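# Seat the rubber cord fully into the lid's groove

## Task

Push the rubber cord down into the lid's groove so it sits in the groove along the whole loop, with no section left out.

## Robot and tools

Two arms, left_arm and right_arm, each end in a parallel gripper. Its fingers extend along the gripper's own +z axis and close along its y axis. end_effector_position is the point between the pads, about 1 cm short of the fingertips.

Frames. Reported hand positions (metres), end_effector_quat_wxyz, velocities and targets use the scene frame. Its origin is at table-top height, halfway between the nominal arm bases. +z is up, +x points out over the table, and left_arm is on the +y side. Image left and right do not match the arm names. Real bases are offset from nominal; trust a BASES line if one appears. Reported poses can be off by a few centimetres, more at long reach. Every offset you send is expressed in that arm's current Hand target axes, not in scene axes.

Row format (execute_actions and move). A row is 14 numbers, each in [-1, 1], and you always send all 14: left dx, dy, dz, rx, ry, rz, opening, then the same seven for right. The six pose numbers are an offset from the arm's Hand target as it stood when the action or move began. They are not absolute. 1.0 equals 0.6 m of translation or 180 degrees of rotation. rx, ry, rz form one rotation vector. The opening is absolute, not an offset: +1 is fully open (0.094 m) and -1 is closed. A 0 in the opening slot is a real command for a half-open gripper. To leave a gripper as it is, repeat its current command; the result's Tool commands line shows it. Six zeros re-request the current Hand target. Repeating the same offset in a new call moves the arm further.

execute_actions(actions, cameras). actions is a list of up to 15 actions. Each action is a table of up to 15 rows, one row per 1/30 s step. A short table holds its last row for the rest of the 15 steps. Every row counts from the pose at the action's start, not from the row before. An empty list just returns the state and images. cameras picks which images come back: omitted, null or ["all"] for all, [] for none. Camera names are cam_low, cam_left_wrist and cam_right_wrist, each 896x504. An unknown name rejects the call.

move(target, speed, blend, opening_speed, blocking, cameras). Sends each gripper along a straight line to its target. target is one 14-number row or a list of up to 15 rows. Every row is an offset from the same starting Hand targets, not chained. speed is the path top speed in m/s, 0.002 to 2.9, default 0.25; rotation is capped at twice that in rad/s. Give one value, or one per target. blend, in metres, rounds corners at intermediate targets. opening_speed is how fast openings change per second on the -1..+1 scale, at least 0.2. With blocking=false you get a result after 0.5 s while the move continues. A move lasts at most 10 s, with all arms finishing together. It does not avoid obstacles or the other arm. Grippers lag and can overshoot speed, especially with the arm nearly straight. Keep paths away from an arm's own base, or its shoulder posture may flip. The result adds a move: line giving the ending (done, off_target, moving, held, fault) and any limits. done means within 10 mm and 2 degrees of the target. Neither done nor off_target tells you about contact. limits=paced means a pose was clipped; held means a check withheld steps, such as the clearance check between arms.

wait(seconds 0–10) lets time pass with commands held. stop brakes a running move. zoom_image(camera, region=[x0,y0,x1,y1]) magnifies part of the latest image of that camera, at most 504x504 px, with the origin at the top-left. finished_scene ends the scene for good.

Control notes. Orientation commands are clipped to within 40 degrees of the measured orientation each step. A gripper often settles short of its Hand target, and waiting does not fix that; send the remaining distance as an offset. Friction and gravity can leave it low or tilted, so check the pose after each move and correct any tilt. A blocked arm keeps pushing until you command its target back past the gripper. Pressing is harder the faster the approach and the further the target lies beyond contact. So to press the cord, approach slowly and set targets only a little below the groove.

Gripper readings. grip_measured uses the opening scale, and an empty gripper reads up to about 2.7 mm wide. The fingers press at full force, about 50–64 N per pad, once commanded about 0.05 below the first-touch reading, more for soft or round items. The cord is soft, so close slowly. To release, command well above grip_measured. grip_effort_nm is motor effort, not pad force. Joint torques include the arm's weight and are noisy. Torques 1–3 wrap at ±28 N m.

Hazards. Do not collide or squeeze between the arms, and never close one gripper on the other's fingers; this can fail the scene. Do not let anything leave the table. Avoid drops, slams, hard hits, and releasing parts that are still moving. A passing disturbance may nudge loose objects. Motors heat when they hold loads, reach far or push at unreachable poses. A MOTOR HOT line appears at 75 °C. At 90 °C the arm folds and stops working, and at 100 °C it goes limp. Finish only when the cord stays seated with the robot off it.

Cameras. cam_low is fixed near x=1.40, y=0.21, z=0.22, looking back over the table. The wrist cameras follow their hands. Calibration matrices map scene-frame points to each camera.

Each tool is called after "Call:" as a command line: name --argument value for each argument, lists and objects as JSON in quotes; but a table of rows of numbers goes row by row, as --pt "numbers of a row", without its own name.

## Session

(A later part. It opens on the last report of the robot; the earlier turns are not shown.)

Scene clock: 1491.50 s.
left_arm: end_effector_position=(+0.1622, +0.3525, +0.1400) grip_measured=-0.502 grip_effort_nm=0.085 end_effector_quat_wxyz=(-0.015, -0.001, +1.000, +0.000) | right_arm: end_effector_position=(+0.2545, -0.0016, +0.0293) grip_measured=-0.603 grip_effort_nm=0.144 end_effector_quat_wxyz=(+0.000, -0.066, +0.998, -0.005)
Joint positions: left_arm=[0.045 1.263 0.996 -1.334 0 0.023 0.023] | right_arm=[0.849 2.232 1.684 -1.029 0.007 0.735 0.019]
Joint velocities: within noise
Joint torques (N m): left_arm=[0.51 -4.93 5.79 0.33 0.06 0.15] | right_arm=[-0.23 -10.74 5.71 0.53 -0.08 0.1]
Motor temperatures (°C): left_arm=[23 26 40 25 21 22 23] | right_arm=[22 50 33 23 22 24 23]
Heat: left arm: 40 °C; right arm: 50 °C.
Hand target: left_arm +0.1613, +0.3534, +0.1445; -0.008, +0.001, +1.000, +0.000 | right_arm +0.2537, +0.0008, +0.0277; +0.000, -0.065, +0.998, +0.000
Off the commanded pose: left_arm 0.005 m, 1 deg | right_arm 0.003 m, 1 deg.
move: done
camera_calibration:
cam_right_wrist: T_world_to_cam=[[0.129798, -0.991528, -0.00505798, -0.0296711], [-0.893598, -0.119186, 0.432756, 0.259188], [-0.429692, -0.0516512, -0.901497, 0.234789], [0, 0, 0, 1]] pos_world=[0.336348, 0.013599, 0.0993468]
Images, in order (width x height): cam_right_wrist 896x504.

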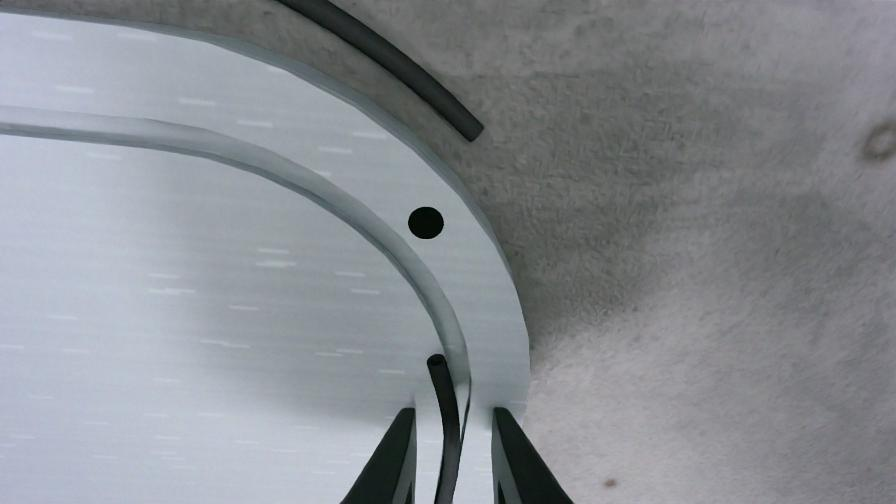

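Call:
move --pt "0 0 0 0 0 0 -0.5 0 -0.001 0.004 0 0 0 -0.95" --pt "0 0 0 0 0 0 -0.5 0 -0.006 0.004 0 0 0 -0.95" --speed 0.05 --opening_speed 0.6 --cameras '["cam_right_wrist"]'

Call:
zoom_image --camera "cam_right_wrist" --region '[360, 250, 560, 504]'

Scene clock: 1496.13 s.
left_arm: end_effector_position=(+0.1622, +0.3525, +0.1400) grip_measured=-0.502 grip_effort_nm=0.071 end_effector_quat_wxyz=(-0.015, -0.001, +1.000, +0.000) | right_arm: end_effector_position=(+0.2537, -0.0025, +0.0262) grip_measured=-0.946 grip_effort_nm=-0.232 end_effector_quat_wxyz=(+0.000, -0.066, +0.998, -0.005)
Joint positions: left_arm=[0.045 1.263 0.996 -1.334 0 0.023 0.023] | right_arm=[0.849 2.232 1.671 -1.017 0.007 0.735 0.003]
Joint velocities: within noise
Joint torques (N m): left_arm=[0.59 -5.09 6.08 0.27 0.01 0.17] | right_arm=[-0.61 -11.21 5.07 0.59 -0.1 0.03]
Motor temperatures (°C): left_arm=[23 26 40 25 21 22 23] | right_arm=[22 50 33 23 22 24 23]
Heat: left arm: 40 °C; right arm: 50 °C.
Hand target: left_arm +0.1613, +0.3534, +0.1445; -0.008, +0.001, +1.000, +0.000 | right_arm +0.2542, -0.0028, +0.0254; +0.000, -0.065, +0.998, +0.000
Off the commanded pose: left_arm 0.005 m, 1 deg | right_arm 0.001 m, 1 deg.
move: done
camera_calibration:
cam_right_wrist: T_world_to_cam=[[0.129742, -0.991537, -0.00455217, -0.0305035], [-0.893379, -0.118887, 0.433289, 0.259581], [-0.430163, -0.0521488, -0.901244, 0.231744], [0, 0, 0, 1]] pos_world=[0.33555, 0.0127006, 0.0962449]
Images, in order (width x height): cam_right_wrist 896x504.

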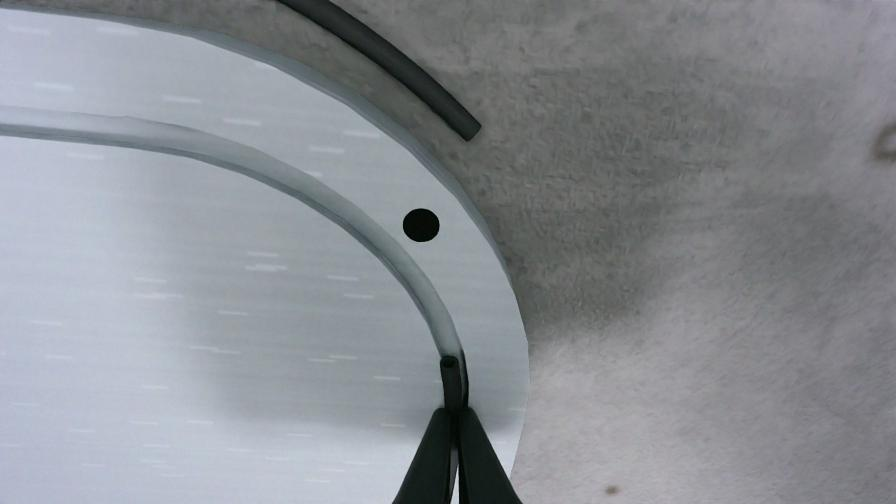

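Scaled by 1.984 from the camera's 896x504 image, which has a finer 1280x720 frame.

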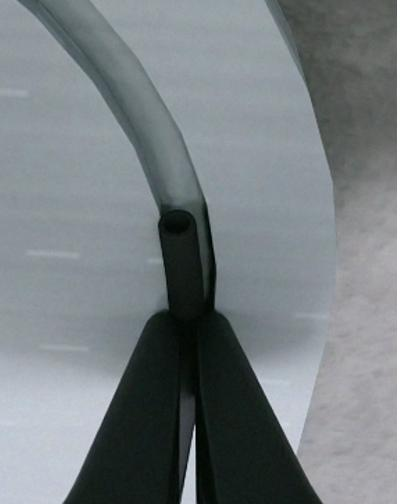

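Call:
move --pt "0 0 0 0 0 0 -0.5 0 -0.001 0.02 0 0 0 -0.95" --pt "0 0 0 0 0 0 -0.5 0 -0.001 0.02 0 0 0 -0.8" --speed 0.05 --opening_speed 0.6 --cameras '["cam_right_wrist"]'

Call:
zoom_image --camera "cam_right_wrist" --region '[360, 250, 560, 504]'

Scene clock: 1502.67 s.
left_arm: end_effector_position=(+0.1622, +0.3525, +0.1400) grip_measured=-0.502 grip_effort_nm=0.076 end_effector_quat_wxyz=(-0.015, -0.001, +1.000, +0.000) | right_arm: end_effector_position=(+0.2536, -0.0046, +0.0252) grip_measured=-0.803 grip_effort_nm=0.168 end_effector_quat_wxyz=(+0.001, -0.065, +0.998, -0.006)
Joint positions: left_arm=[0.045 1.263 0.996 -1.334 0 0.023 0.023] | right_arm=[0.847 2.226 1.657 -1.008 0.009 0.735 0.009]
Joint velocities: within noise
Joint torques (N m): left_arm=[0.27 -5.01 6.06 0.24 0.06 0.14] | right_arm=[-0.61 -9.36 4.04 0.95 -0.11 0.01]
Motor temperatures (°C): left_arm=[23 26 40 25 21 22 23] | right_arm=[22 50 32 23 22 24 23]
Heat: left arm: 40 °C; right arm: 50 °C.
Hand target: left_arm +0.1613, +0.3534, +0.1445; -0.008, +0.001, +1.000, +0.000 | right_arm +0.2541, -0.0033, +0.0133; +0.000, -0.065, +0.998, +0.000
Off the commanded pose: left_arm 0.005 m, 1 deg | right_arm 0.012 m, 1 deg.
move: off_target (right_arm); target 2's new opening was sent with right_arm's hand 0.012 m and 0 deg from that target
camera_calibration:
cam_right_wrist: T_world_to_cam=[[0.127955, -0.991775, -0.00313293, -0.0321813], [-0.894697, -0.116792, 0.431135, 0.260022], [-0.427955, -0.0523628, -0.902282, 0.230138], [0, 0, 0, 1]] pos_world=[0.335247, 0.0105026, 0.0954437]
Images, in order (width x height): cam_right_wrist 896x504.

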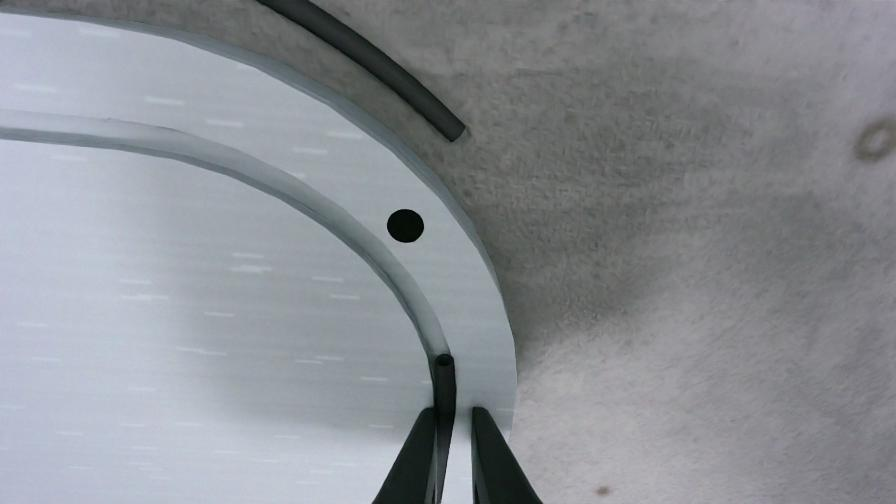

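Scaled by 1.984 from the camera's 896x504 image, which has a finer 1280x720 frame.

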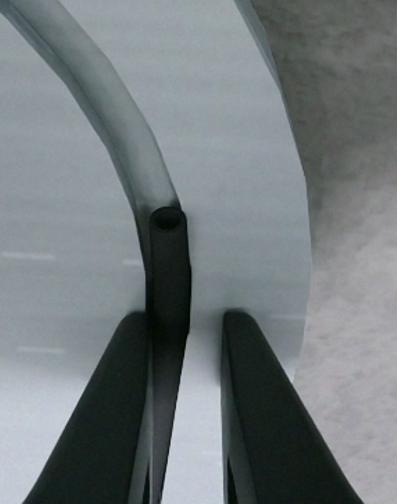

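Call:
move --pt "0 0 0 0 0 0 -0.5 0 0.006 -0.018 0 0 0 -0.8" --pt "0 0 0 0 0 0 -0.5 0 0.006 -0.018 0 0 0 -0.95" --speed 0.05 --opening_speed 0.6 --cameras '["cam_right_wrist"]'

Call:
zoom_image --camera "cam_right_wrist" --region '[360, 250, 560, 504]'

Scene clock: 1509.67 s.
left_arm: end_effector_position=(+0.1622, +0.3525, +0.1400) grip_measured=-0.502 grip_effort_nm=0.081 end_effector_quat_wxyz=(-0.015, -0.001, +1.000, +0.000) | right_arm: end_effector_position=(+0.2539, -0.0028, +0.0259) grip_measured=-0.942 grip_effort_nm=-0.398 end_effector_quat_wxyz=(+0.001, -0.065, +0.998, -0.002)
Joint positions: left_arm=[0.045 1.263 0.996 -1.334 0 0.023 0.023] | right_arm=[0.847 2.226 1.66 -1.005 0.004 0.735 0.003]
Joint velocities: within noise
Joint torques (N m): left_arm=[0.47 -5 6.11 0.27 0.04 0.19] | right_arm=[-0.05 -9.87 6.84 0.46 -0.07 0.09]
Motor temperatures (°C): left_arm=[23 26 40 25 21 22 23] | right_arm=[22 49 32 23 22 24 23]
Heat: left arm: 40 °C; right arm: 49 °C.
Hand target: left_arm +0.1613, +0.3534, +0.1445; -0.008, +0.001, +1.000, +0.000 | right_arm +0.2537, +0.0002, +0.0241; +0.000, -0.065, +0.998, +0.000
Off the commanded pose: left_arm 0.005 m, 1 deg | right_arm 0.003 m, 0 deg.
move: done
camera_calibration:
cam_right_wrist: T_world_to_cam=[[0.12796, -0.991719, -0.0108968, -0.0302189], [-0.894548, -0.120153, 0.430519, 0.260268], [-0.428263, -0.0453417, -0.902516, 0.231069], [0, 0, 0, 1]] pos_world=[0.335648, 0.0117804, 0.0961637]
Images, in order (width x height): cam_right_wrist 896x504.

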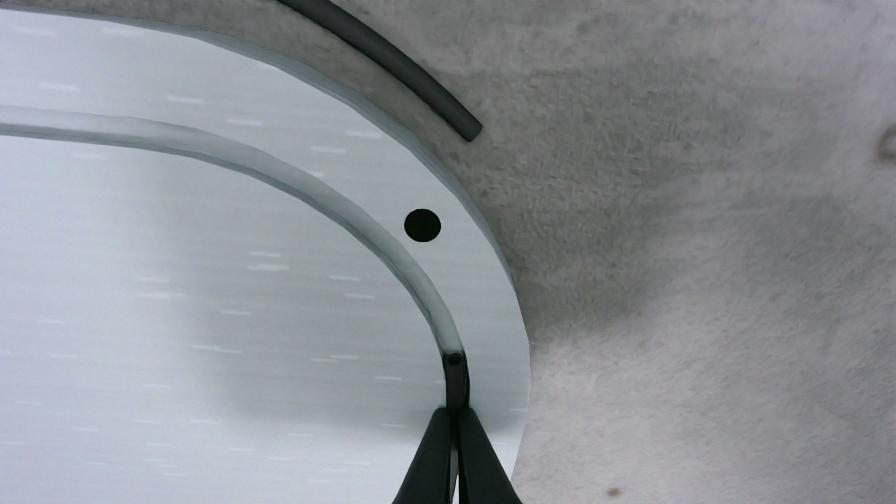

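Scaled by 1.984 from the camera's 896x504 image, which has a finer 1280x720 frame.

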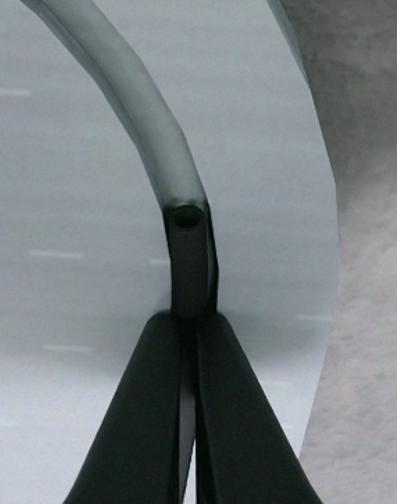

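Call:
move --pt "0 0 0 0 0 0 -0.5 0 0.002 0.004 0 0 0 -0.95" --pt "0 0 0 0 0 0 -0.5 0 0.004 -0.0 0 0 0 -0.82" --speed 0.05 --opening_speed 0.6 --cameras '["cam_right_wrist"]'

Call:
zoom_image --camera "cam_right_wrist" --region '[360, 250, 560, 504]'

Scene clock: 1515.30 s.
left_arm: end_effector_position=(+0.1622, +0.3525, +0.1400) grip_measured=-0.502 grip_effort_nm=0.076 end_effector_quat_wxyz=(-0.015, -0.001, +1.000, +0.000) | right_arm: end_effector_position=(+0.2535, -0.0034, +0.0262) grip_measured=-0.823 grip_effort_nm=0.149 end_effector_quat_wxyz=(+0.000, -0.065, +0.998, -0.003)
Joint positions: left_arm=[0.045 1.263 0.996 -1.334 0 0.023 0.023] | right_arm=[0.847 2.226 1.661 -1.01 0.005 0.735 0.008]
Joint velocities: within noise
Joint torques (N m): left_arm=[0.49 -4.97 5.85 0.27 0.1 0.19] | right_arm=[0.21 -9.4 7.53 0.44 -0.04 0.13]
Motor temperatures (°C): left_arm=[23 26 40 25 21 22 23] | right_arm=[22 49 32 23 22 24 23]
Heat: left arm: 40 °C; right arm: 49 °C.
Hand target: left_arm +0.1613, +0.3534, +0.1445; -0.008, +0.001, +1.000, +0.000 | right_arm +0.2534, +0.0026, +0.0242; +0.000, -0.065, +0.998, +0.000
Off the commanded pose: left_arm 0.005 m, 1 deg | right_arm 0.006 m, 0 deg.
move: done
camera_calibration:
cam_right_wrist: T_world_to_cam=[[0.127907, -0.991754, -0.008004, -0.0308275], [-0.893835, -0.118768, 0.432382, 0.259441], [-0.429767, -0.0481506, -0.901655, 0.23155], [0, 0, 0, 1]] pos_world=[0.335353, 0.0113893, 0.0963545]
Images, in order (width x height): cam_right_wrist 896x504.

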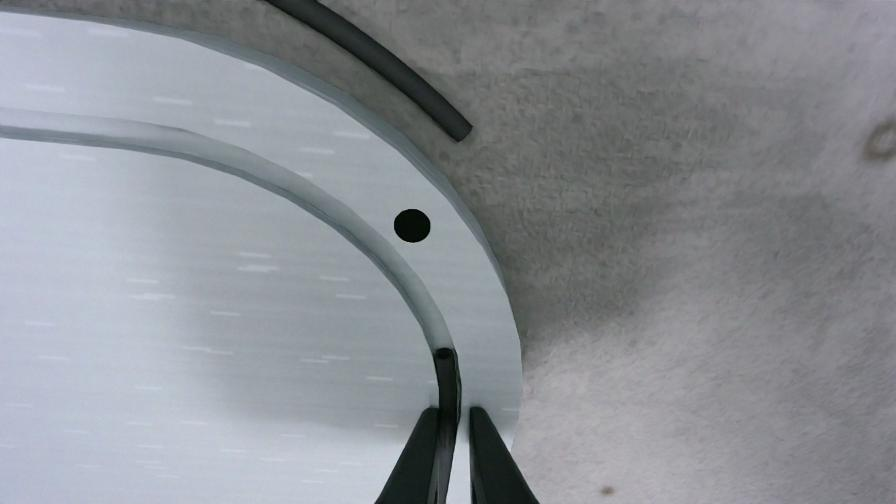

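Scaled by 1.984 from the camera's 896x504 image, which has a finer 1280x720 frame.

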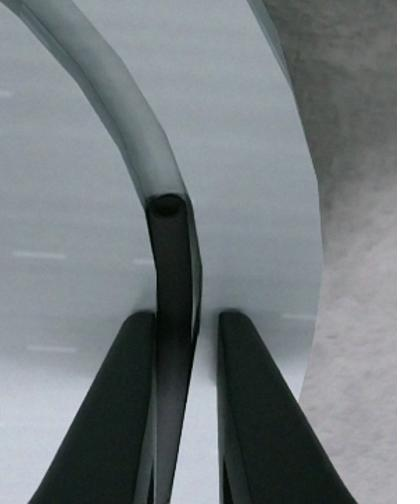

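Call:
move --pt "0 0 0 0 0 0 -0.5 0 0.003 0 0 0 0 -0.5" --pt "0 0 0 0 0 0 -0.5 -0.003 0.006 -0.02 0 0 0 -0.5" --pt "0 0 0 0 0 0 -0.5 -0.003 0.008 -0.04 0 0 0 -0.5" --speed 0.06 --cameras '["cam_right_wrist"]'

Call:
zoom_image --camera "cam_right_wrist" --region '[300, 250, 560, 504]'

Scene clock: 1522.20 s.
left_arm: end_effector_position=(+0.1622, +0.3525, +0.1400) grip_measured=-0.502 grip_effort_nm=0.081 end_effector_quat_wxyz=(-0.015, -0.001, +1.000, +0.000) | right_arm: end_effector_position=(+0.2559, +0.0019, +0.0439) grip_measured=-0.503 grip_effort_nm=0.144 end_effector_quat_wxyz=(+0.000, -0.067, +0.998, -0.005)
Joint positions: left_arm=[0.045 1.263 0.996 -1.334 0 0.023 0.023] | right_arm=[0.852 2.23 1.74 -1.088 0.006 0.737 0.023]
Joint velocities: within noise
Joint torques (N m): left_arm=[0.36 -4.94 5.72 0.32 0.02 0.13] | right_arm=[0.31 -10.58 7.97 0.3 -0.09 0.17]
Motor temperatures (°C): left_arm=[23 26 40 25 21 22 23] | right_arm=[22 49 33 23 22 24 23]
Heat: left arm: 40 °C; right arm: 49 °C.
Hand target: left_arm +0.1613, +0.3534, +0.1445; -0.008, +0.001, +1.000, +0.000 | right_arm +0.2545, +0.0075, +0.0481; +0.000, -0.065, +0.998, +0.000
Off the commanded pose: left_arm 0.005 m, 1 deg | right_arm 0.007 m, 1 deg.
move: done
camera_calibration:
cam_right_wrist: T_world_to_cam=[[0.130919, -0.99138, -0.00511766, -0.0266687], [-0.893241, -0.120195, 0.433214, 0.254292], [-0.430095, -0.0521445, -0.901277, 0.248809], [0, 0, 0, 1]] pos_world=[0.337646, 0.0170998, 0.113946]
Images, in order (width x height): cam_right_wrist 896x504.

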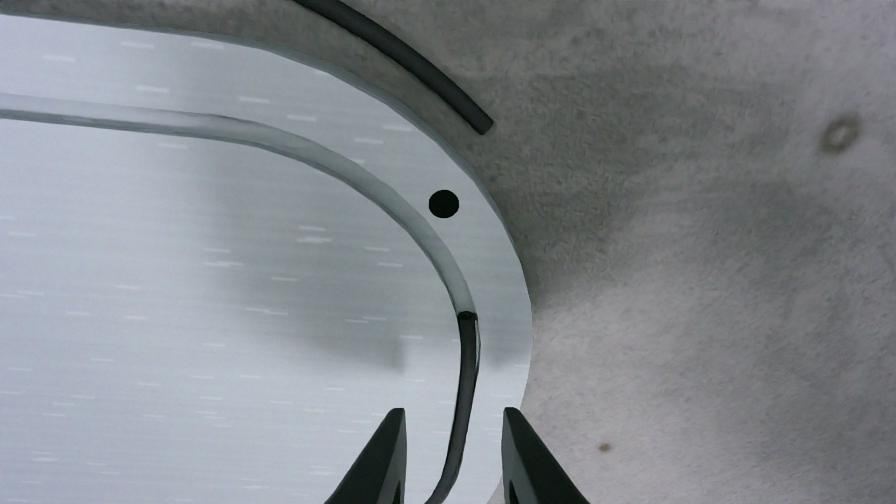

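Scaled by 1.938 from the camera's 896x504 image, which has a finer 1280x720 frame.

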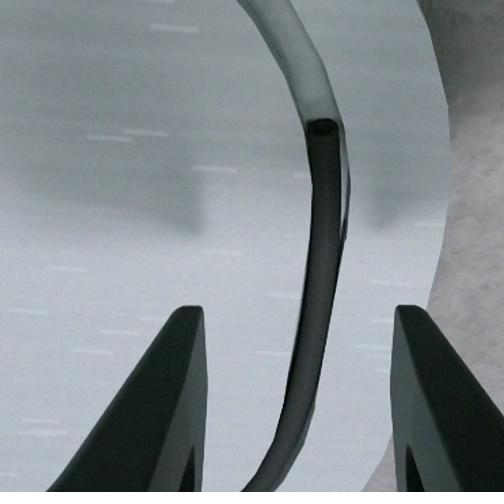

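Call:
move --target '[0,0,0,0,0,0,-0.5,0.1,0.0,-0.03,0,0,0.04,-0.5]' --speed 0.15 --cameras '["cam_right_wrist"]'

Call:
zoom_image --camera "cam_right_wrist" --region '[200, 120, 560, 480]'

Scene clock: 1528.63 s.
left_arm: end_effector_position=(+0.1622, +0.3525, +0.1400) grip_measured=-0.502 grip_effort_nm=0.081 end_effector_quat_wxyz=(-0.015, -0.001, +1.000, +0.000) | right_arm: end_effector_position=(+0.1941, -0.0038, +0.0562) grip_measured=-0.503 grip_effort_nm=0.139 end_effector_quat_wxyz=(-0.009, -0.008, +1.000, -0.016)
Joint positions: left_arm=[0.045 1.263 0.996 -1.334 0 0.023 0.023] | right_arm=[0.964 2.085 1.558 -1.081 0.002 0.967 0.023]
Joint velocities: within noise
Joint torques (N m): left_arm=[0.54 -4.85 5.83 0.26 0.03 0.15] | right_arm=[-0.24 -12.48 5.61 0.45 -0.05 0.17]
Motor temperatures (°C): left_arm=[23 26 40 25 21 22 23] | right_arm=[22 50 33 23 22 24 23]
Heat: left arm: 40 °C; right arm: 50 °C.
Hand target: left_arm +0.1613, +0.3534, +0.1445; -0.008, +0.001, +1.000, +0.000 | right_arm +0.1951, -0.0002, +0.0662; +0.000, -0.002, +1.000, +0.000
Off the commanded pose: left_arm 0.005 m, 1 deg | right_arm 0.011 m, 2 deg.
move: off_target (right_arm)
camera_calibration:
cam_right_wrist: T_world_to_cam=[[0.0134881, -0.999753, 0.0176388, -0.00268286], [-0.893338, -0.00412416, 0.449366, 0.192739], [-0.449183, -0.0218185, -0.893173, 0.236386], [0, 0, 0, 1]] pos_world=[0.278398, 0.00327027, 0.124571]
Images, in order (width x height): cam_right_wrist 896x504.

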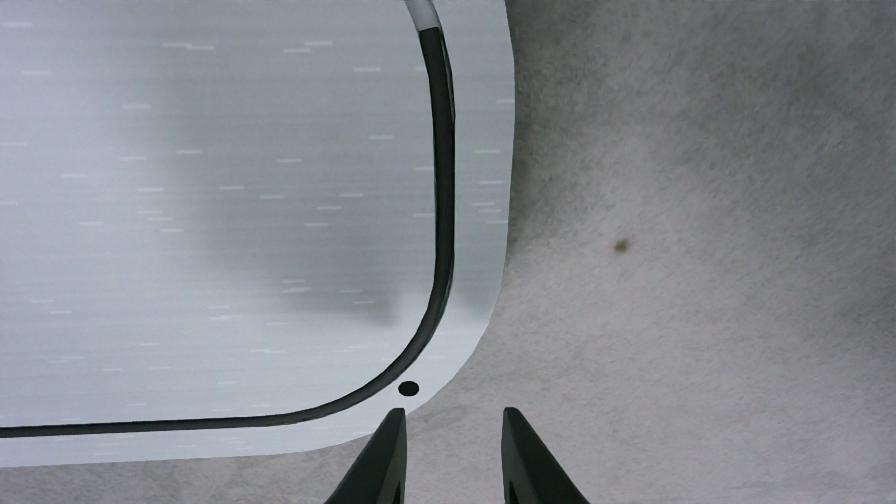

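Scaled by 1.400 from the camera's 896x504 image, which has a finer 1280x720 frame.

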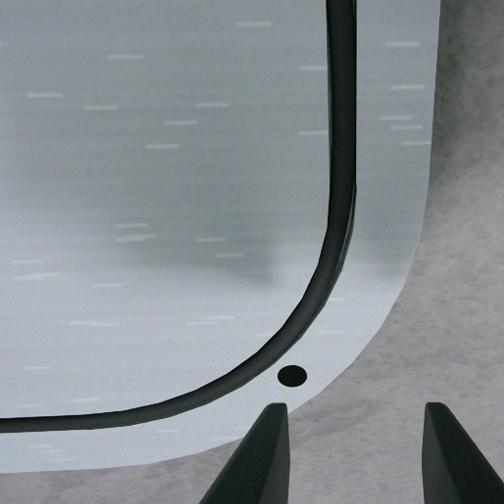

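Call:
move --pt "0 0 0 0 0 0 -0.5 0 -0.02 -0.15 0 0 0 -0.5" --pt "-0.15 -0.155 0.03 0 0 0.1 -0.5 0 -0.2 -0.15 0 0 0 -0.5" --speed 0.2 --cameras '["cam_left_wrist","cam_low"]'

Scene clock: 1535.70 s.
left_arm: end_effector_position=(+0.2404, +0.2647, +0.1205) grip_measured=-0.502 grip_effort_nm=0.081 end_effector_quat_wxyz=(-0.023, +0.153, +0.988, +0.003) | right_arm: end_effector_position=(+0.1945, -0.1199, +0.1511) grip_measured=-0.503 grip_effort_nm=0.144 end_effector_quat_wxyz=(-0.009, -0.001, +1.000, -0.011)
Joint positions: left_arm=[-0.286 1.637 1.244 -1.223 0.001 0.002 0.023] | right_arm=[0.742 1.679 1.403 -1.323 0.003 0.759 0.023]
Joint velocities: within noise
Joint torques (N m): left_arm=[-0.12 -5.48 7.94 0.43 0.08 0.16] | right_arm=[-0.75 -8.66 5.87 0.5 -0.06 -0.02]
Motor temperatures (°C): left_arm=[23 26 40 25 21 22 23] | right_arm=[22 52 33 23 22 24 23]
Heat: left arm: 40 °C; right arm: 52 °C.
Hand target: left_arm +0.2509, +0.2601, +0.1252; -0.008, +0.157, +0.988, -0.002 | right_arm +0.1956, -0.1201, +0.1563; +0.000, -0.002, +1.000, +0.000
Off the commanded pose: left_arm 0.012 m, 2 deg | right_arm 0.005 m, 2 deg.
move: off_target (left_arm)
camera_calibration:
cam_left_wrist: T_world_to_cam=[[-0.328932, -0.944334, 0.0060393, 0.329976], [-0.832068, 0.292839, 0.471071, 0.11217], [-0.446617, 0.149925, -0.882074, 0.273969], [0, 0, 0, 1]] pos_world=[0.324232, 0.237685, 0.186828]
Images, in order (width x height): cam_low 896x504, cam_left_wrist 896x504.

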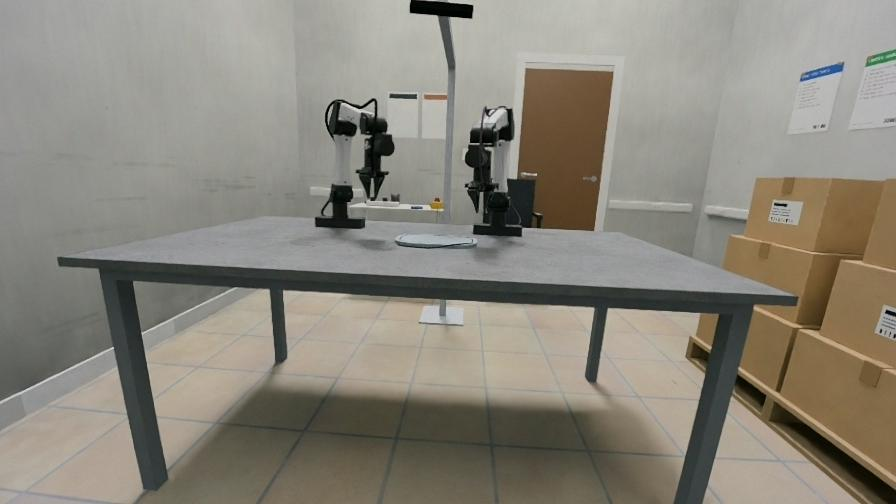

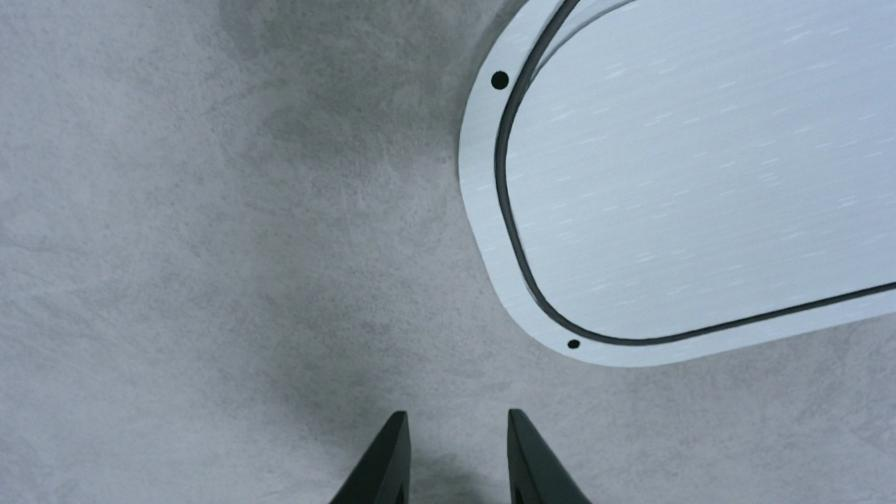

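Call:
move --target '[-0.073,-0.041,0.11,0,0,0.12,-0.5,0,0,0,0,0,0,-0.5]' --speed 0.15 --cameras '["cam_left_wrist"]'

Call:
zoom_image --camera "cam_left_wrist" --region '[200, 60, 640, 500]'

Scene clock: 1541.40 s.
left_arm: end_effector_position=(+0.2738, +0.2298, +0.0568) grip_measured=-0.502 grip_effort_nm=0.081 end_effector_quat_wxyz=(-0.022, +0.332, +0.943, +0.001) | right_arm: end_effector_position=(+0.1947, -0.1196, +0.1511) grip_measured=-0.503 grip_effort_nm=0.149 end_effector_quat_wxyz=(-0.009, -0.001, +1.000, -0.010)
Joint positions: left_arm=[-0.359 1.857 1.244 -1.001 0.001 0.299 0.023] | right_arm=[0.742 1.679 1.403 -1.322 0.003 0.758 0.023]
Joint velocities: within noise
Joint torques (N m): left_arm=[-0.32 -6.98 7.16 0.51 0.12 0.2] | right_arm=[-0.77 -8.68 5.89 0.45 -0.02 0.01]
Motor temperatures (°C): left_arm=[23 26 41 25 21 22 23] | right_arm=[22 50 33 23 22 24 23]
Heat: left arm: 41 °C; right arm: 50 °C.
Hand target: left_arm +0.2838, +0.2231, +0.0587; -0.007, +0.340, +0.941, -0.003 | right_arm +0.1956, -0.1201, +0.1563; +0.000, -0.002, +1.000, +0.000
Off the commanded pose: left_arm 0.012 m, 2 deg | right_arm 0.005 m, 2 deg.
move: off_target (left_arm)
camera_calibration:
cam_left_wrist: T_world_to_cam=[[-0.64761, -0.761744, 0.0186585, 0.35297], [-0.667949, 0.579311, 0.467165, 0.069632], [-0.366669, 0.290078, -0.883973, 0.183993], [0, 0, 0, 1]] pos_world=[0.342562, 0.175162, 0.123529]
Images, in order (width x height): cam_left_wrist 896x504.

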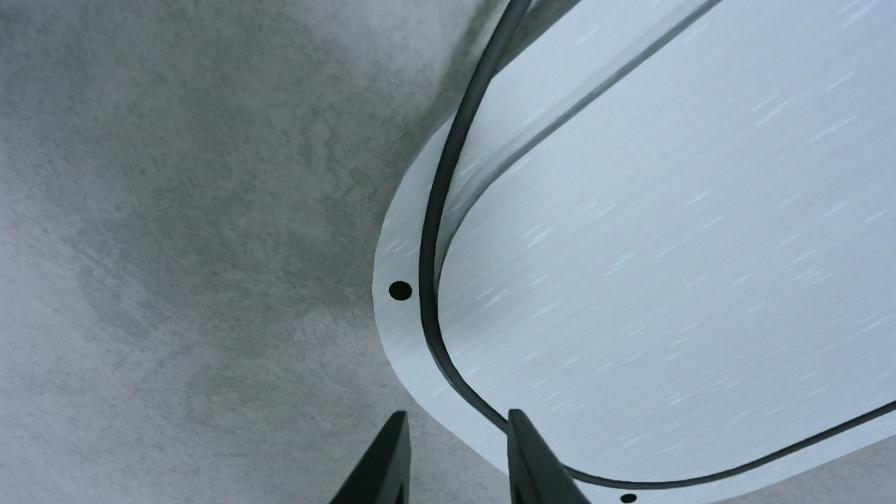

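Scaled by 1.145 from the camera's 896x504 image, which has a finer 1280x720 frame.

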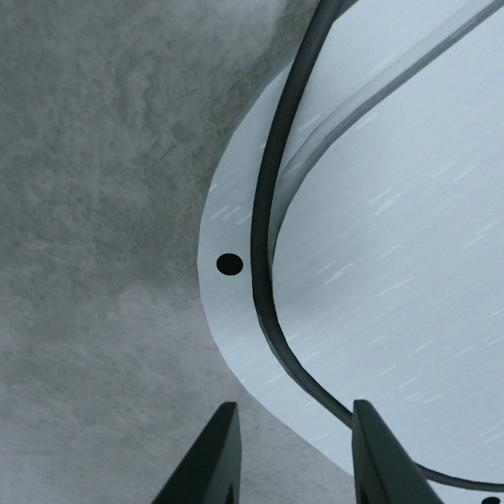

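Call:
move --target '[0.033,-0.004,0.031,0,0,-0.08,-0.5,0,0,0,0,0,0,-0.5]' --speed 0.1 --cameras '["cam_left_wrist"]'

Call:
zoom_image --camera "cam_left_wrist" --region '[360, 250, 560, 504]'

Scene clock: 1548.50 s.
left_arm: end_effector_position=(+0.2640, +0.2345, +0.0349) grip_measured=-0.502 grip_effort_nm=0.076 end_effector_quat_wxyz=(-0.024, +0.227, +0.974, +0.003) | right_arm: end_effector_position=(+0.1947, -0.1196, +0.1511) grip_measured=-0.503 grip_effort_nm=0.144 end_effector_quat_wxyz=(-0.009, -0.001, +1.000, -0.010)
Joint positions: left_arm=[-0.357 1.857 1.149 -0.91 0.001 0.081 0.023] | right_arm=[0.742 1.679 1.403 -1.322 0.003 0.757 0.023]
Joint velocities: within noise
Joint torques (N m): left_arm=[0.5 -10.69 4.08 0.48 0.11 -0.07] | right_arm=[-0.79 -8.68 5.86 0.47 -0.05 -0.01]
Motor temperatures (°C): left_arm=[23 27 41 25 21 22 23] | right_arm=[22 49 33 23 22 24 23]
Heat: left arm: 41 °C; right arm: 49 °C.
Hand target: left_arm +0.2668, +0.2339, +0.0404; -0.007, +0.219, +0.976, -0.002 | right_arm +0.1956, -0.1201, +0.1563; +0.000, -0.002, +1.000, +0.000
Off the commanded pose: left_arm 0.006 m, 2 deg | right_arm 0.005 m, 2 deg.
move: done
camera_calibration:
cam_left_wrist: T_world_to_cam=[[-0.466187, -0.88463, 0.00994909, 0.33178], [-0.777358, 0.414974, 0.47277, 0.137877], [-0.422356, 0.212666, -0.881129, 0.192375], [0, 0, 0, 1]] pos_world=[0.343102, 0.195376, 0.101022]
Images, in order (width x height): cam_left_wrist 896x504.

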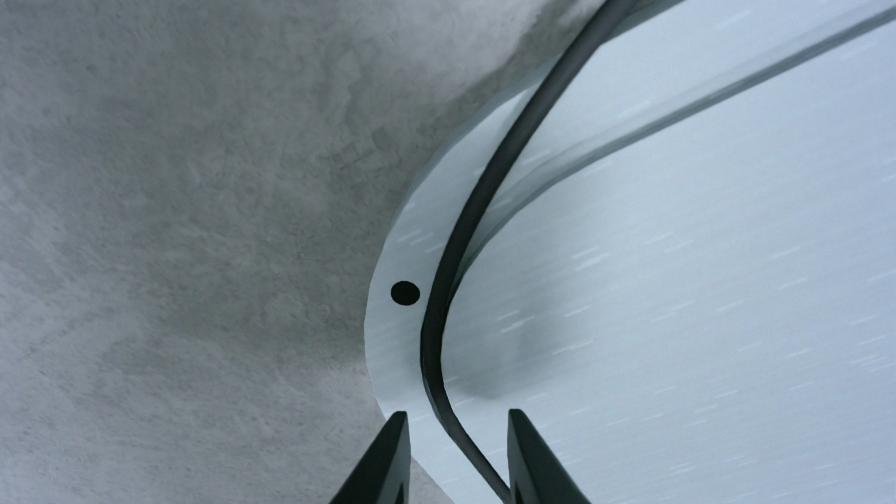

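Scaled by 1.984 from the camera's 896x504 image, which has a finer 1280x720 frame.

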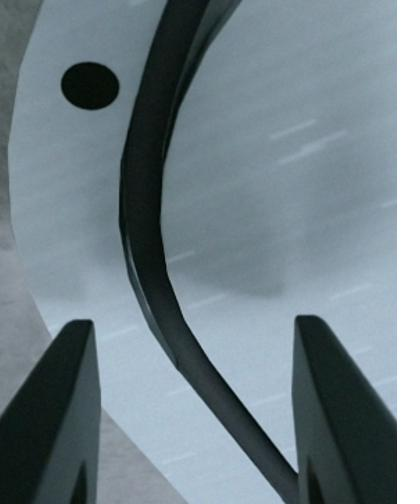

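Call:
move --pt "-0.0167 0.0095 -0.03 0 0 0 -0.5 0 0 0 0 0 0 -0.5" --pt "-0.0167 0.0095 0.006 0 0 0 -0.5 0 0 0 0 0 0 -0.5" --speed 0.1 --cameras '["cam_left_wrist"]'

Call:
zoom_image --camera "cam_left_wrist" --region '[360, 250, 560, 504]'

Scene clock: 1559.17 s.
left_arm: end_effector_position=(+0.2803, +0.2339, +0.0440) grip_measured=-0.502 grip_effort_nm=0.081 end_effector_quat_wxyz=(-0.002, +0.218, +0.976, +0.000) | right_arm: end_effector_position=(+0.1947, -0.1196, +0.1511) grip_measured=-0.503 grip_effort_nm=0.144 end_effector_quat_wxyz=(-0.009, -0.001, +1.000, -0.010)
Joint positions: left_arm=[-0.34 1.857 1.19 -0.908 0.001 0.08 0.023] | right_arm=[0.742 1.679 1.403 -1.322 0.003 0.757 0.023]
Joint velocities: within noise
Joint torques (N m): left_arm=[0.31 -6.76 3.88 0.61 0.1 0.11] | right_arm=[-0.73 -8.64 5.89 0.46 -0.05 0]
Motor temperatures (°C): left_arm=[23 29 40 25 21 22 23] | right_arm=[22 47 33 23 22 24 23]
Heat: left arm: 40 °C; right arm: 47 °C.
Hand target: left_arm +0.2782, +0.2348, +0.0366; -0.008, +0.219, +0.976, -0.002 | right_arm +0.1956, -0.1201, +0.1563; +0.000, -0.002, +1.000, +0.000
Off the commanded pose: left_arm 0.008 m, 1 deg | right_arm 0.005 m, 2 deg.
move: done
camera_calibration:
cam_left_wrist: T_world_to_cam=[[-0.450917, -0.892552, 0.00502262, 0.336596], [-0.803301, 0.408268, 0.433619, 0.157028], [-0.389078, 0.191492, -0.901082, 0.203969], [0, 0, 0, 1]] pos_world=[0.357278, 0.197262, 0.114012]
Images, in order (width x height): cam_left_wrist 896x504.

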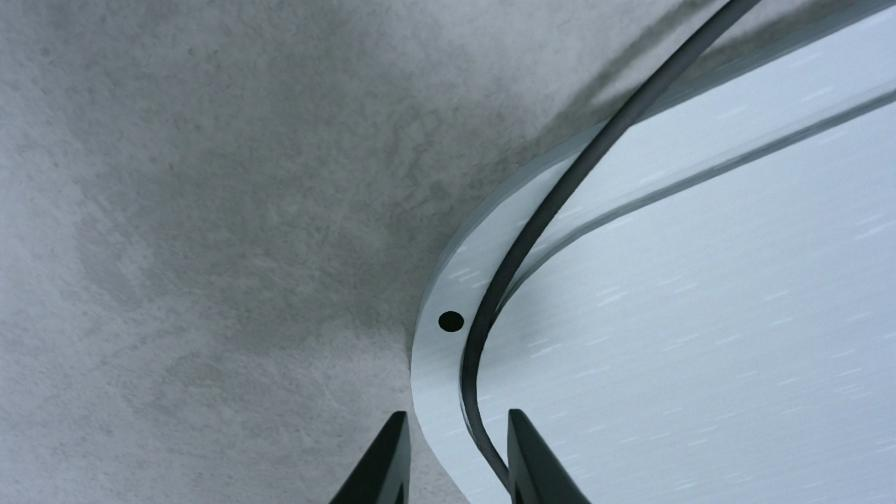

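Scaled by 1.984 from the camera's 896x504 image, which has a finer 1280x720 frame.

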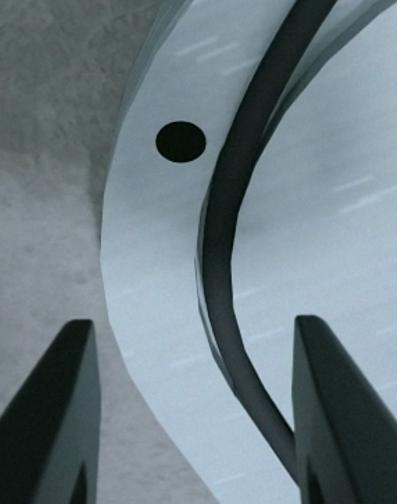

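Call:
move --pt "0.0 -0.005 0.001 0 0 0 -0.6 0 0 0 0 0 0 -0.5" --pt "0.003 -0.0045 0.020 0 0 0 -0.6 0 0 0 0 0 0 -0.5" --speed 0.08 --cameras '["cam_left_wrist"]'

Call:
zoom_image --camera "cam_left_wrist" --region '[360, 250, 560, 504]'

Scene clock: 1565.07 s.
left_arm: end_effector_position=(+0.2771, +0.2351, +0.0310) grip_measured=-0.598 grip_effort_nm=-0.120 end_effector_quat_wxyz=(-0.004, +0.218, +0.976, +0.000) | right_arm: end_effector_position=(+0.1947, -0.1196, +0.1511) grip_measured=-0.503 grip_effort_nm=0.139 end_effector_quat_wxyz=(-0.009, -0.001, +1.000, -0.010)
Joint positions: left_arm=[-0.34 1.871 1.151 -0.859 0.001 0.08 0.019] | right_arm=[0.742 1.679 1.403 -1.322 0.003 0.757 0.023]
Joint velocities: within noise
Joint torques (N m): left_arm=[-0.16 -6.84 4.1 0.58 0.15 0.07] | right_arm=[-0.72 -8.66 5.83 0.49 -0.06 0]
Motor temperatures (°C): left_arm=[23 29 40 25 21 22 23] | right_arm=[22 46 33 23 22 24 23]
Heat: left arm: 40 °C; right arm: 46 °C.
Hand target: left_arm +0.2753, +0.2331, +0.0246; -0.008, +0.219, +0.976, -0.002 | right_arm +0.1956, -0.1201, +0.1563; +0.000, -0.002, +1.000, +0.000
Off the commanded pose: left_arm 0.007 m, 0 deg | right_arm 0.005 m, 2 deg.
move: done
camera_calibration:
cam_left_wrist: T_world_to_cam=[[-0.45088, -0.892567, 0.00558178, 0.336273], [-0.801418, 0.407573, 0.437736, 0.159134], [-0.392984, 0.192893, -0.899086, 0.19146], [0, 0, 0, 1]] pos_world=[0.354392, 0.198357, 0.100603]
Images, in order (width x height): cam_left_wrist 896x504.

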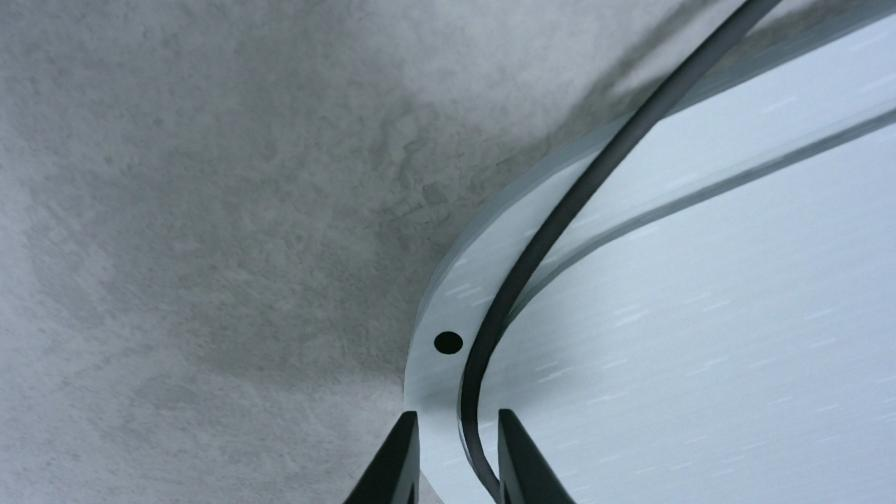

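Scaled by 1.984 from the camera's 896x504 image, which has a finer 1280x720 frame.

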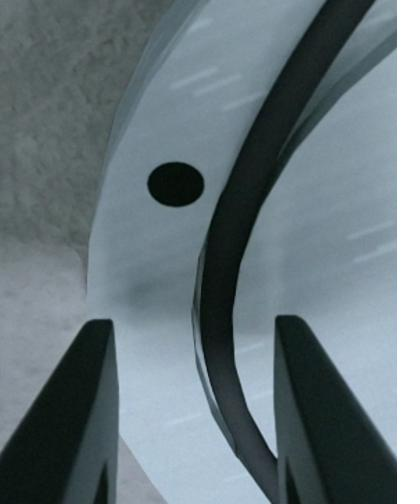

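Call:
move --pt "0.0 -0.012 -0.015 0 0 0 -0.6 0 0 0 0 0 0 -0.5" --pt "0.0 -0.004 0.007 0 0 0 -0.6 0 0 0 0 0 0 -0.5" --speed 0.08 --cameras '["cam_left_wrist"]'

Call:
zoom_image --camera "cam_left_wrist" --region '[360, 250, 560, 504]'

Scene clock: 1571.93 s.
left_arm: end_effector_position=(+0.2748, +0.2298, +0.0266) grip_measured=-0.598 grip_effort_nm=-0.115 end_effector_quat_wxyz=(-0.004, +0.222, +0.975, +0.000) | right_arm: end_effector_position=(+0.1947, -0.1196, +0.1511) grip_measured=-0.503 grip_effort_nm=0.139 end_effector_quat_wxyz=(-0.009, -0.001, +1.000, -0.010)
Joint positions: left_arm=[-0.358 1.878 1.142 -0.843 0.001 0.071 0.019] | right_arm=[0.742 1.679 1.403 -1.322 0.003 0.757 0.023]
Joint velocities: within noise
Joint torques (N m): left_arm=[0.51 -6.9 4.33 0.62 0.14 -0.01] | right_arm=[-0.83 -8.66 5.86 0.47 -0.03 -0.01]
Motor temperatures (°C): left_arm=[23 29 40 25 21 22 23] | right_arm=[22 46 33 23 22 24 23]
Heat: left arm: 40 °C; right arm: 46 °C.
Hand target: left_arm +0.2741, +0.2309, +0.0204; -0.008, +0.219, +0.976, -0.002 | right_arm +0.1956, -0.1201, +0.1563; +0.000, -0.002, +1.000, +0.000
Off the commanded pose: left_arm 0.006 m, 1 deg | right_arm 0.005 m, 2 deg.
move: done
camera_calibration:
cam_left_wrist: T_world_to_cam=[[-0.458326, -0.888762, 0.00632757, 0.331661], [-0.797715, 0.414492, 0.438003, 0.158726], [-0.391903, 0.195701, -0.898951, 0.186688], [0, 0, 0, 1]] pos_world=[0.351791, 0.192442, 0.0962021]
Images, in order (width x height): cam_left_wrist 896x504.

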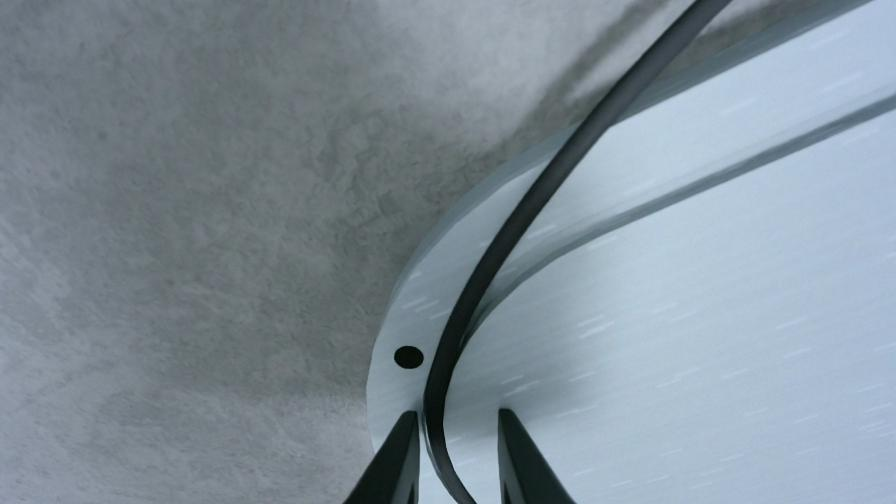

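Scaled by 1.984 from the camera's 896x504 image, which has a finer 1280x720 frame.

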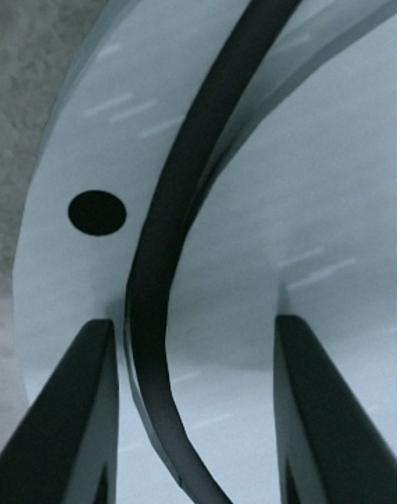

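Call:
move --pt "0.0 0.006 -0.022 0 0 0 -0.6 0 0 0 0 0 0 -0.5" --pt "0.0 0.0085 -0.018 0 0 0 -0.6 0 0 0 0 0 0 -0.5" --pt "0.0 0.0085 -0.002 0 0 0 -0.6 0 0 0 0 0 0 -0.5" --speed 0.08 --cameras '["cam_left_wrist"]'

Call:
zoom_image --camera "cam_left_wrist" --region '[360, 250, 560, 504]'

Scene clock: 1577.30 s.
left_arm: end_effector_position=(+0.2756, +0.2352, +0.0267) grip_measured=-0.598 grip_effort_nm=-0.115 end_effector_quat_wxyz=(-0.007, +0.216, +0.976, +0.000) | right_arm: end_effector_position=(+0.1947, -0.1196, +0.1511) grip_measured=-0.503 grip_effort_nm=0.144 end_effector_quat_wxyz=(-0.009, -0.001, +1.000, -0.010)
Joint positions: left_arm=[-0.341 1.878 1.142 -0.848 0.001 0.076 0.019] | right_arm=[0.742 1.679 1.403 -1.322 0.003 0.757 0.023]
Joint velocities: within noise
Joint torques (N m): left_arm=[0.4 -6.54 4.44 0.53 0.09 0.16] | right_arm=[-0.73 -8.65 5.79 0.46 -0.04 -0.01]
Motor temperatures (°C): left_arm=[23 29 40 25 21 22 23] | right_arm=[22 45 33 23 22 24 23]
Heat: left arm: 40 °C; right arm: 45 °C.
Hand target: left_arm +0.2763, +0.2356, +0.0216; -0.008, +0.219, +0.976, -0.002 | right_arm +0.1956, -0.1201, +0.1563; +0.000, -0.002, +1.000, +0.000
Off the commanded pose: left_arm 0.005 m, 0 deg | right_arm 0.005 m, 2 deg.
move: done
camera_calibration:
cam_left_wrist: T_world_to_cam=[[-0.447777, -0.894119, 0.00688129, 0.33517], [-0.800512, 0.404303, 0.442402, 0.160131], [-0.398342, 0.192589, -0.89679, 0.188384], [0, 0, 0, 1]] pos_world=[0.35331, 0.19866, 0.0957923]
Images, in order (width x height): cam_left_wrist 896x504.

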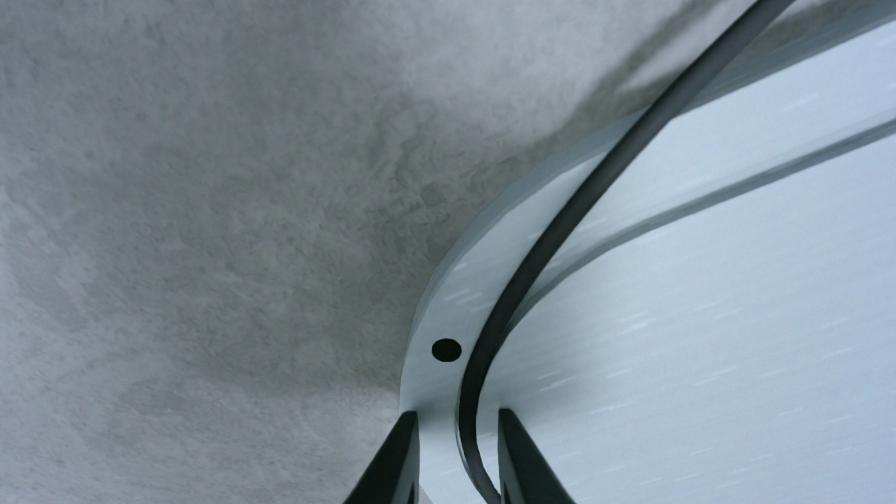

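Scaled by 1.984 from the camera's 896x504 image, which has a finer 1280x720 frame.

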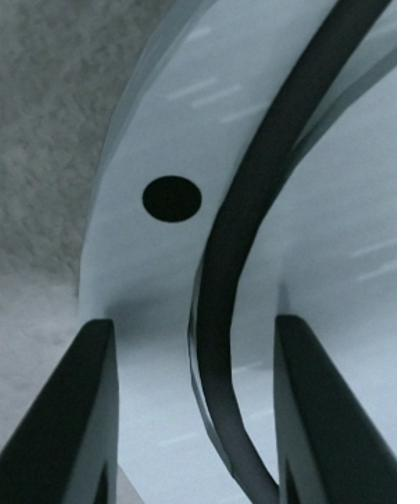

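Call:
move --pt "0.0 0 -0.022 0 0 0 -0.6 0 0 0 0 0 0 -0.5" --pt "0.0 -0.0035 -0.018 0 0 0 -0.6 0 0 0 0 0 0 -0.5" --pt "0.0 -0.0035 0 0 0 0 -0.6 0 0 0 0 0 0 -0.5" --speed 0.08 --cameras '["cam_left_wrist"]'

Call:
zoom_image --camera "cam_left_wrist" --region '[360, 250, 560, 504]'

Scene clock: 1583.47 s.
left_arm: end_effector_position=(+0.2757, +0.2352, +0.0267) grip_measured=-0.598 grip_effort_nm=-0.120 end_effector_quat_wxyz=(-0.007, +0.216, +0.976, +0.000) | right_arm: end_effector_position=(+0.1947, -0.1196, +0.1511) grip_measured=-0.503 grip_effort_nm=0.144 end_effector_quat_wxyz=(-0.009, -0.002, +1.000, -0.010)
Joint positions: left_arm=[-0.341 1.878 1.142 -0.847 0.001 0.076 0.019] | right_arm=[0.742 1.679 1.403 -1.322 0.003 0.757 0.023]
Joint velocities: within noise
Joint torques (N m): left_arm=[-0.2 -6.99 4.36 0.65 0.1 0.12] | right_arm=[-0.7 -8.62 5.82 0.47 -0.03 0]
Motor temperatures (°C): left_arm=[23 28 39 25 21 22 23] | right_arm=[22 45 33 23 22 24 23]
Heat: left arm: 39 °C; right arm: 45 °C.
Hand target: left_arm +0.2754, +0.2337, +0.0216; -0.008, +0.219, +0.976, -0.002 | right_arm +0.1956, -0.1201, +0.1563; +0.000, -0.002, +1.000, +0.000
Off the commanded pose: left_arm 0.005 m, 0 deg | right_arm 0.005 m, 2 deg.
move: done
camera_calibration:
cam_left_wrist: T_world_to_cam=[[-0.447726, -0.894145, 0.00680144, 0.335209], [-0.800698, 0.404297, 0.44207, 0.160265], [-0.398025, 0.19248, -0.896955, 0.188439], [0, 0, 0, 1]] pos_world=[0.353409, 0.19866, 0.0958931]
Images, in order (width x height): cam_left_wrist 896x504.

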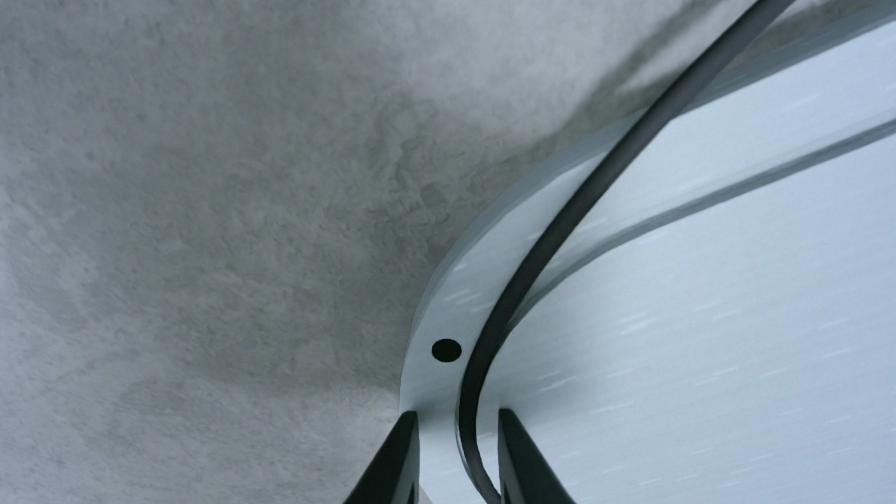

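Scaled by 1.984 from the camera's 896x504 image, which has a finer 1280x720 frame.

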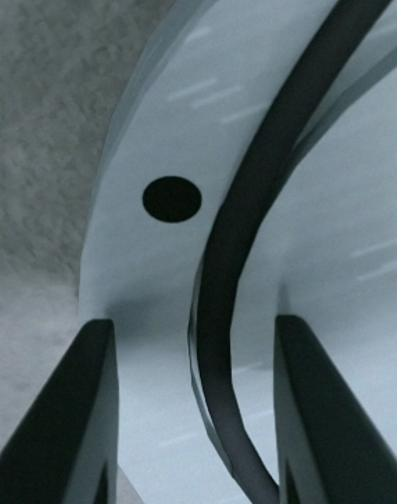

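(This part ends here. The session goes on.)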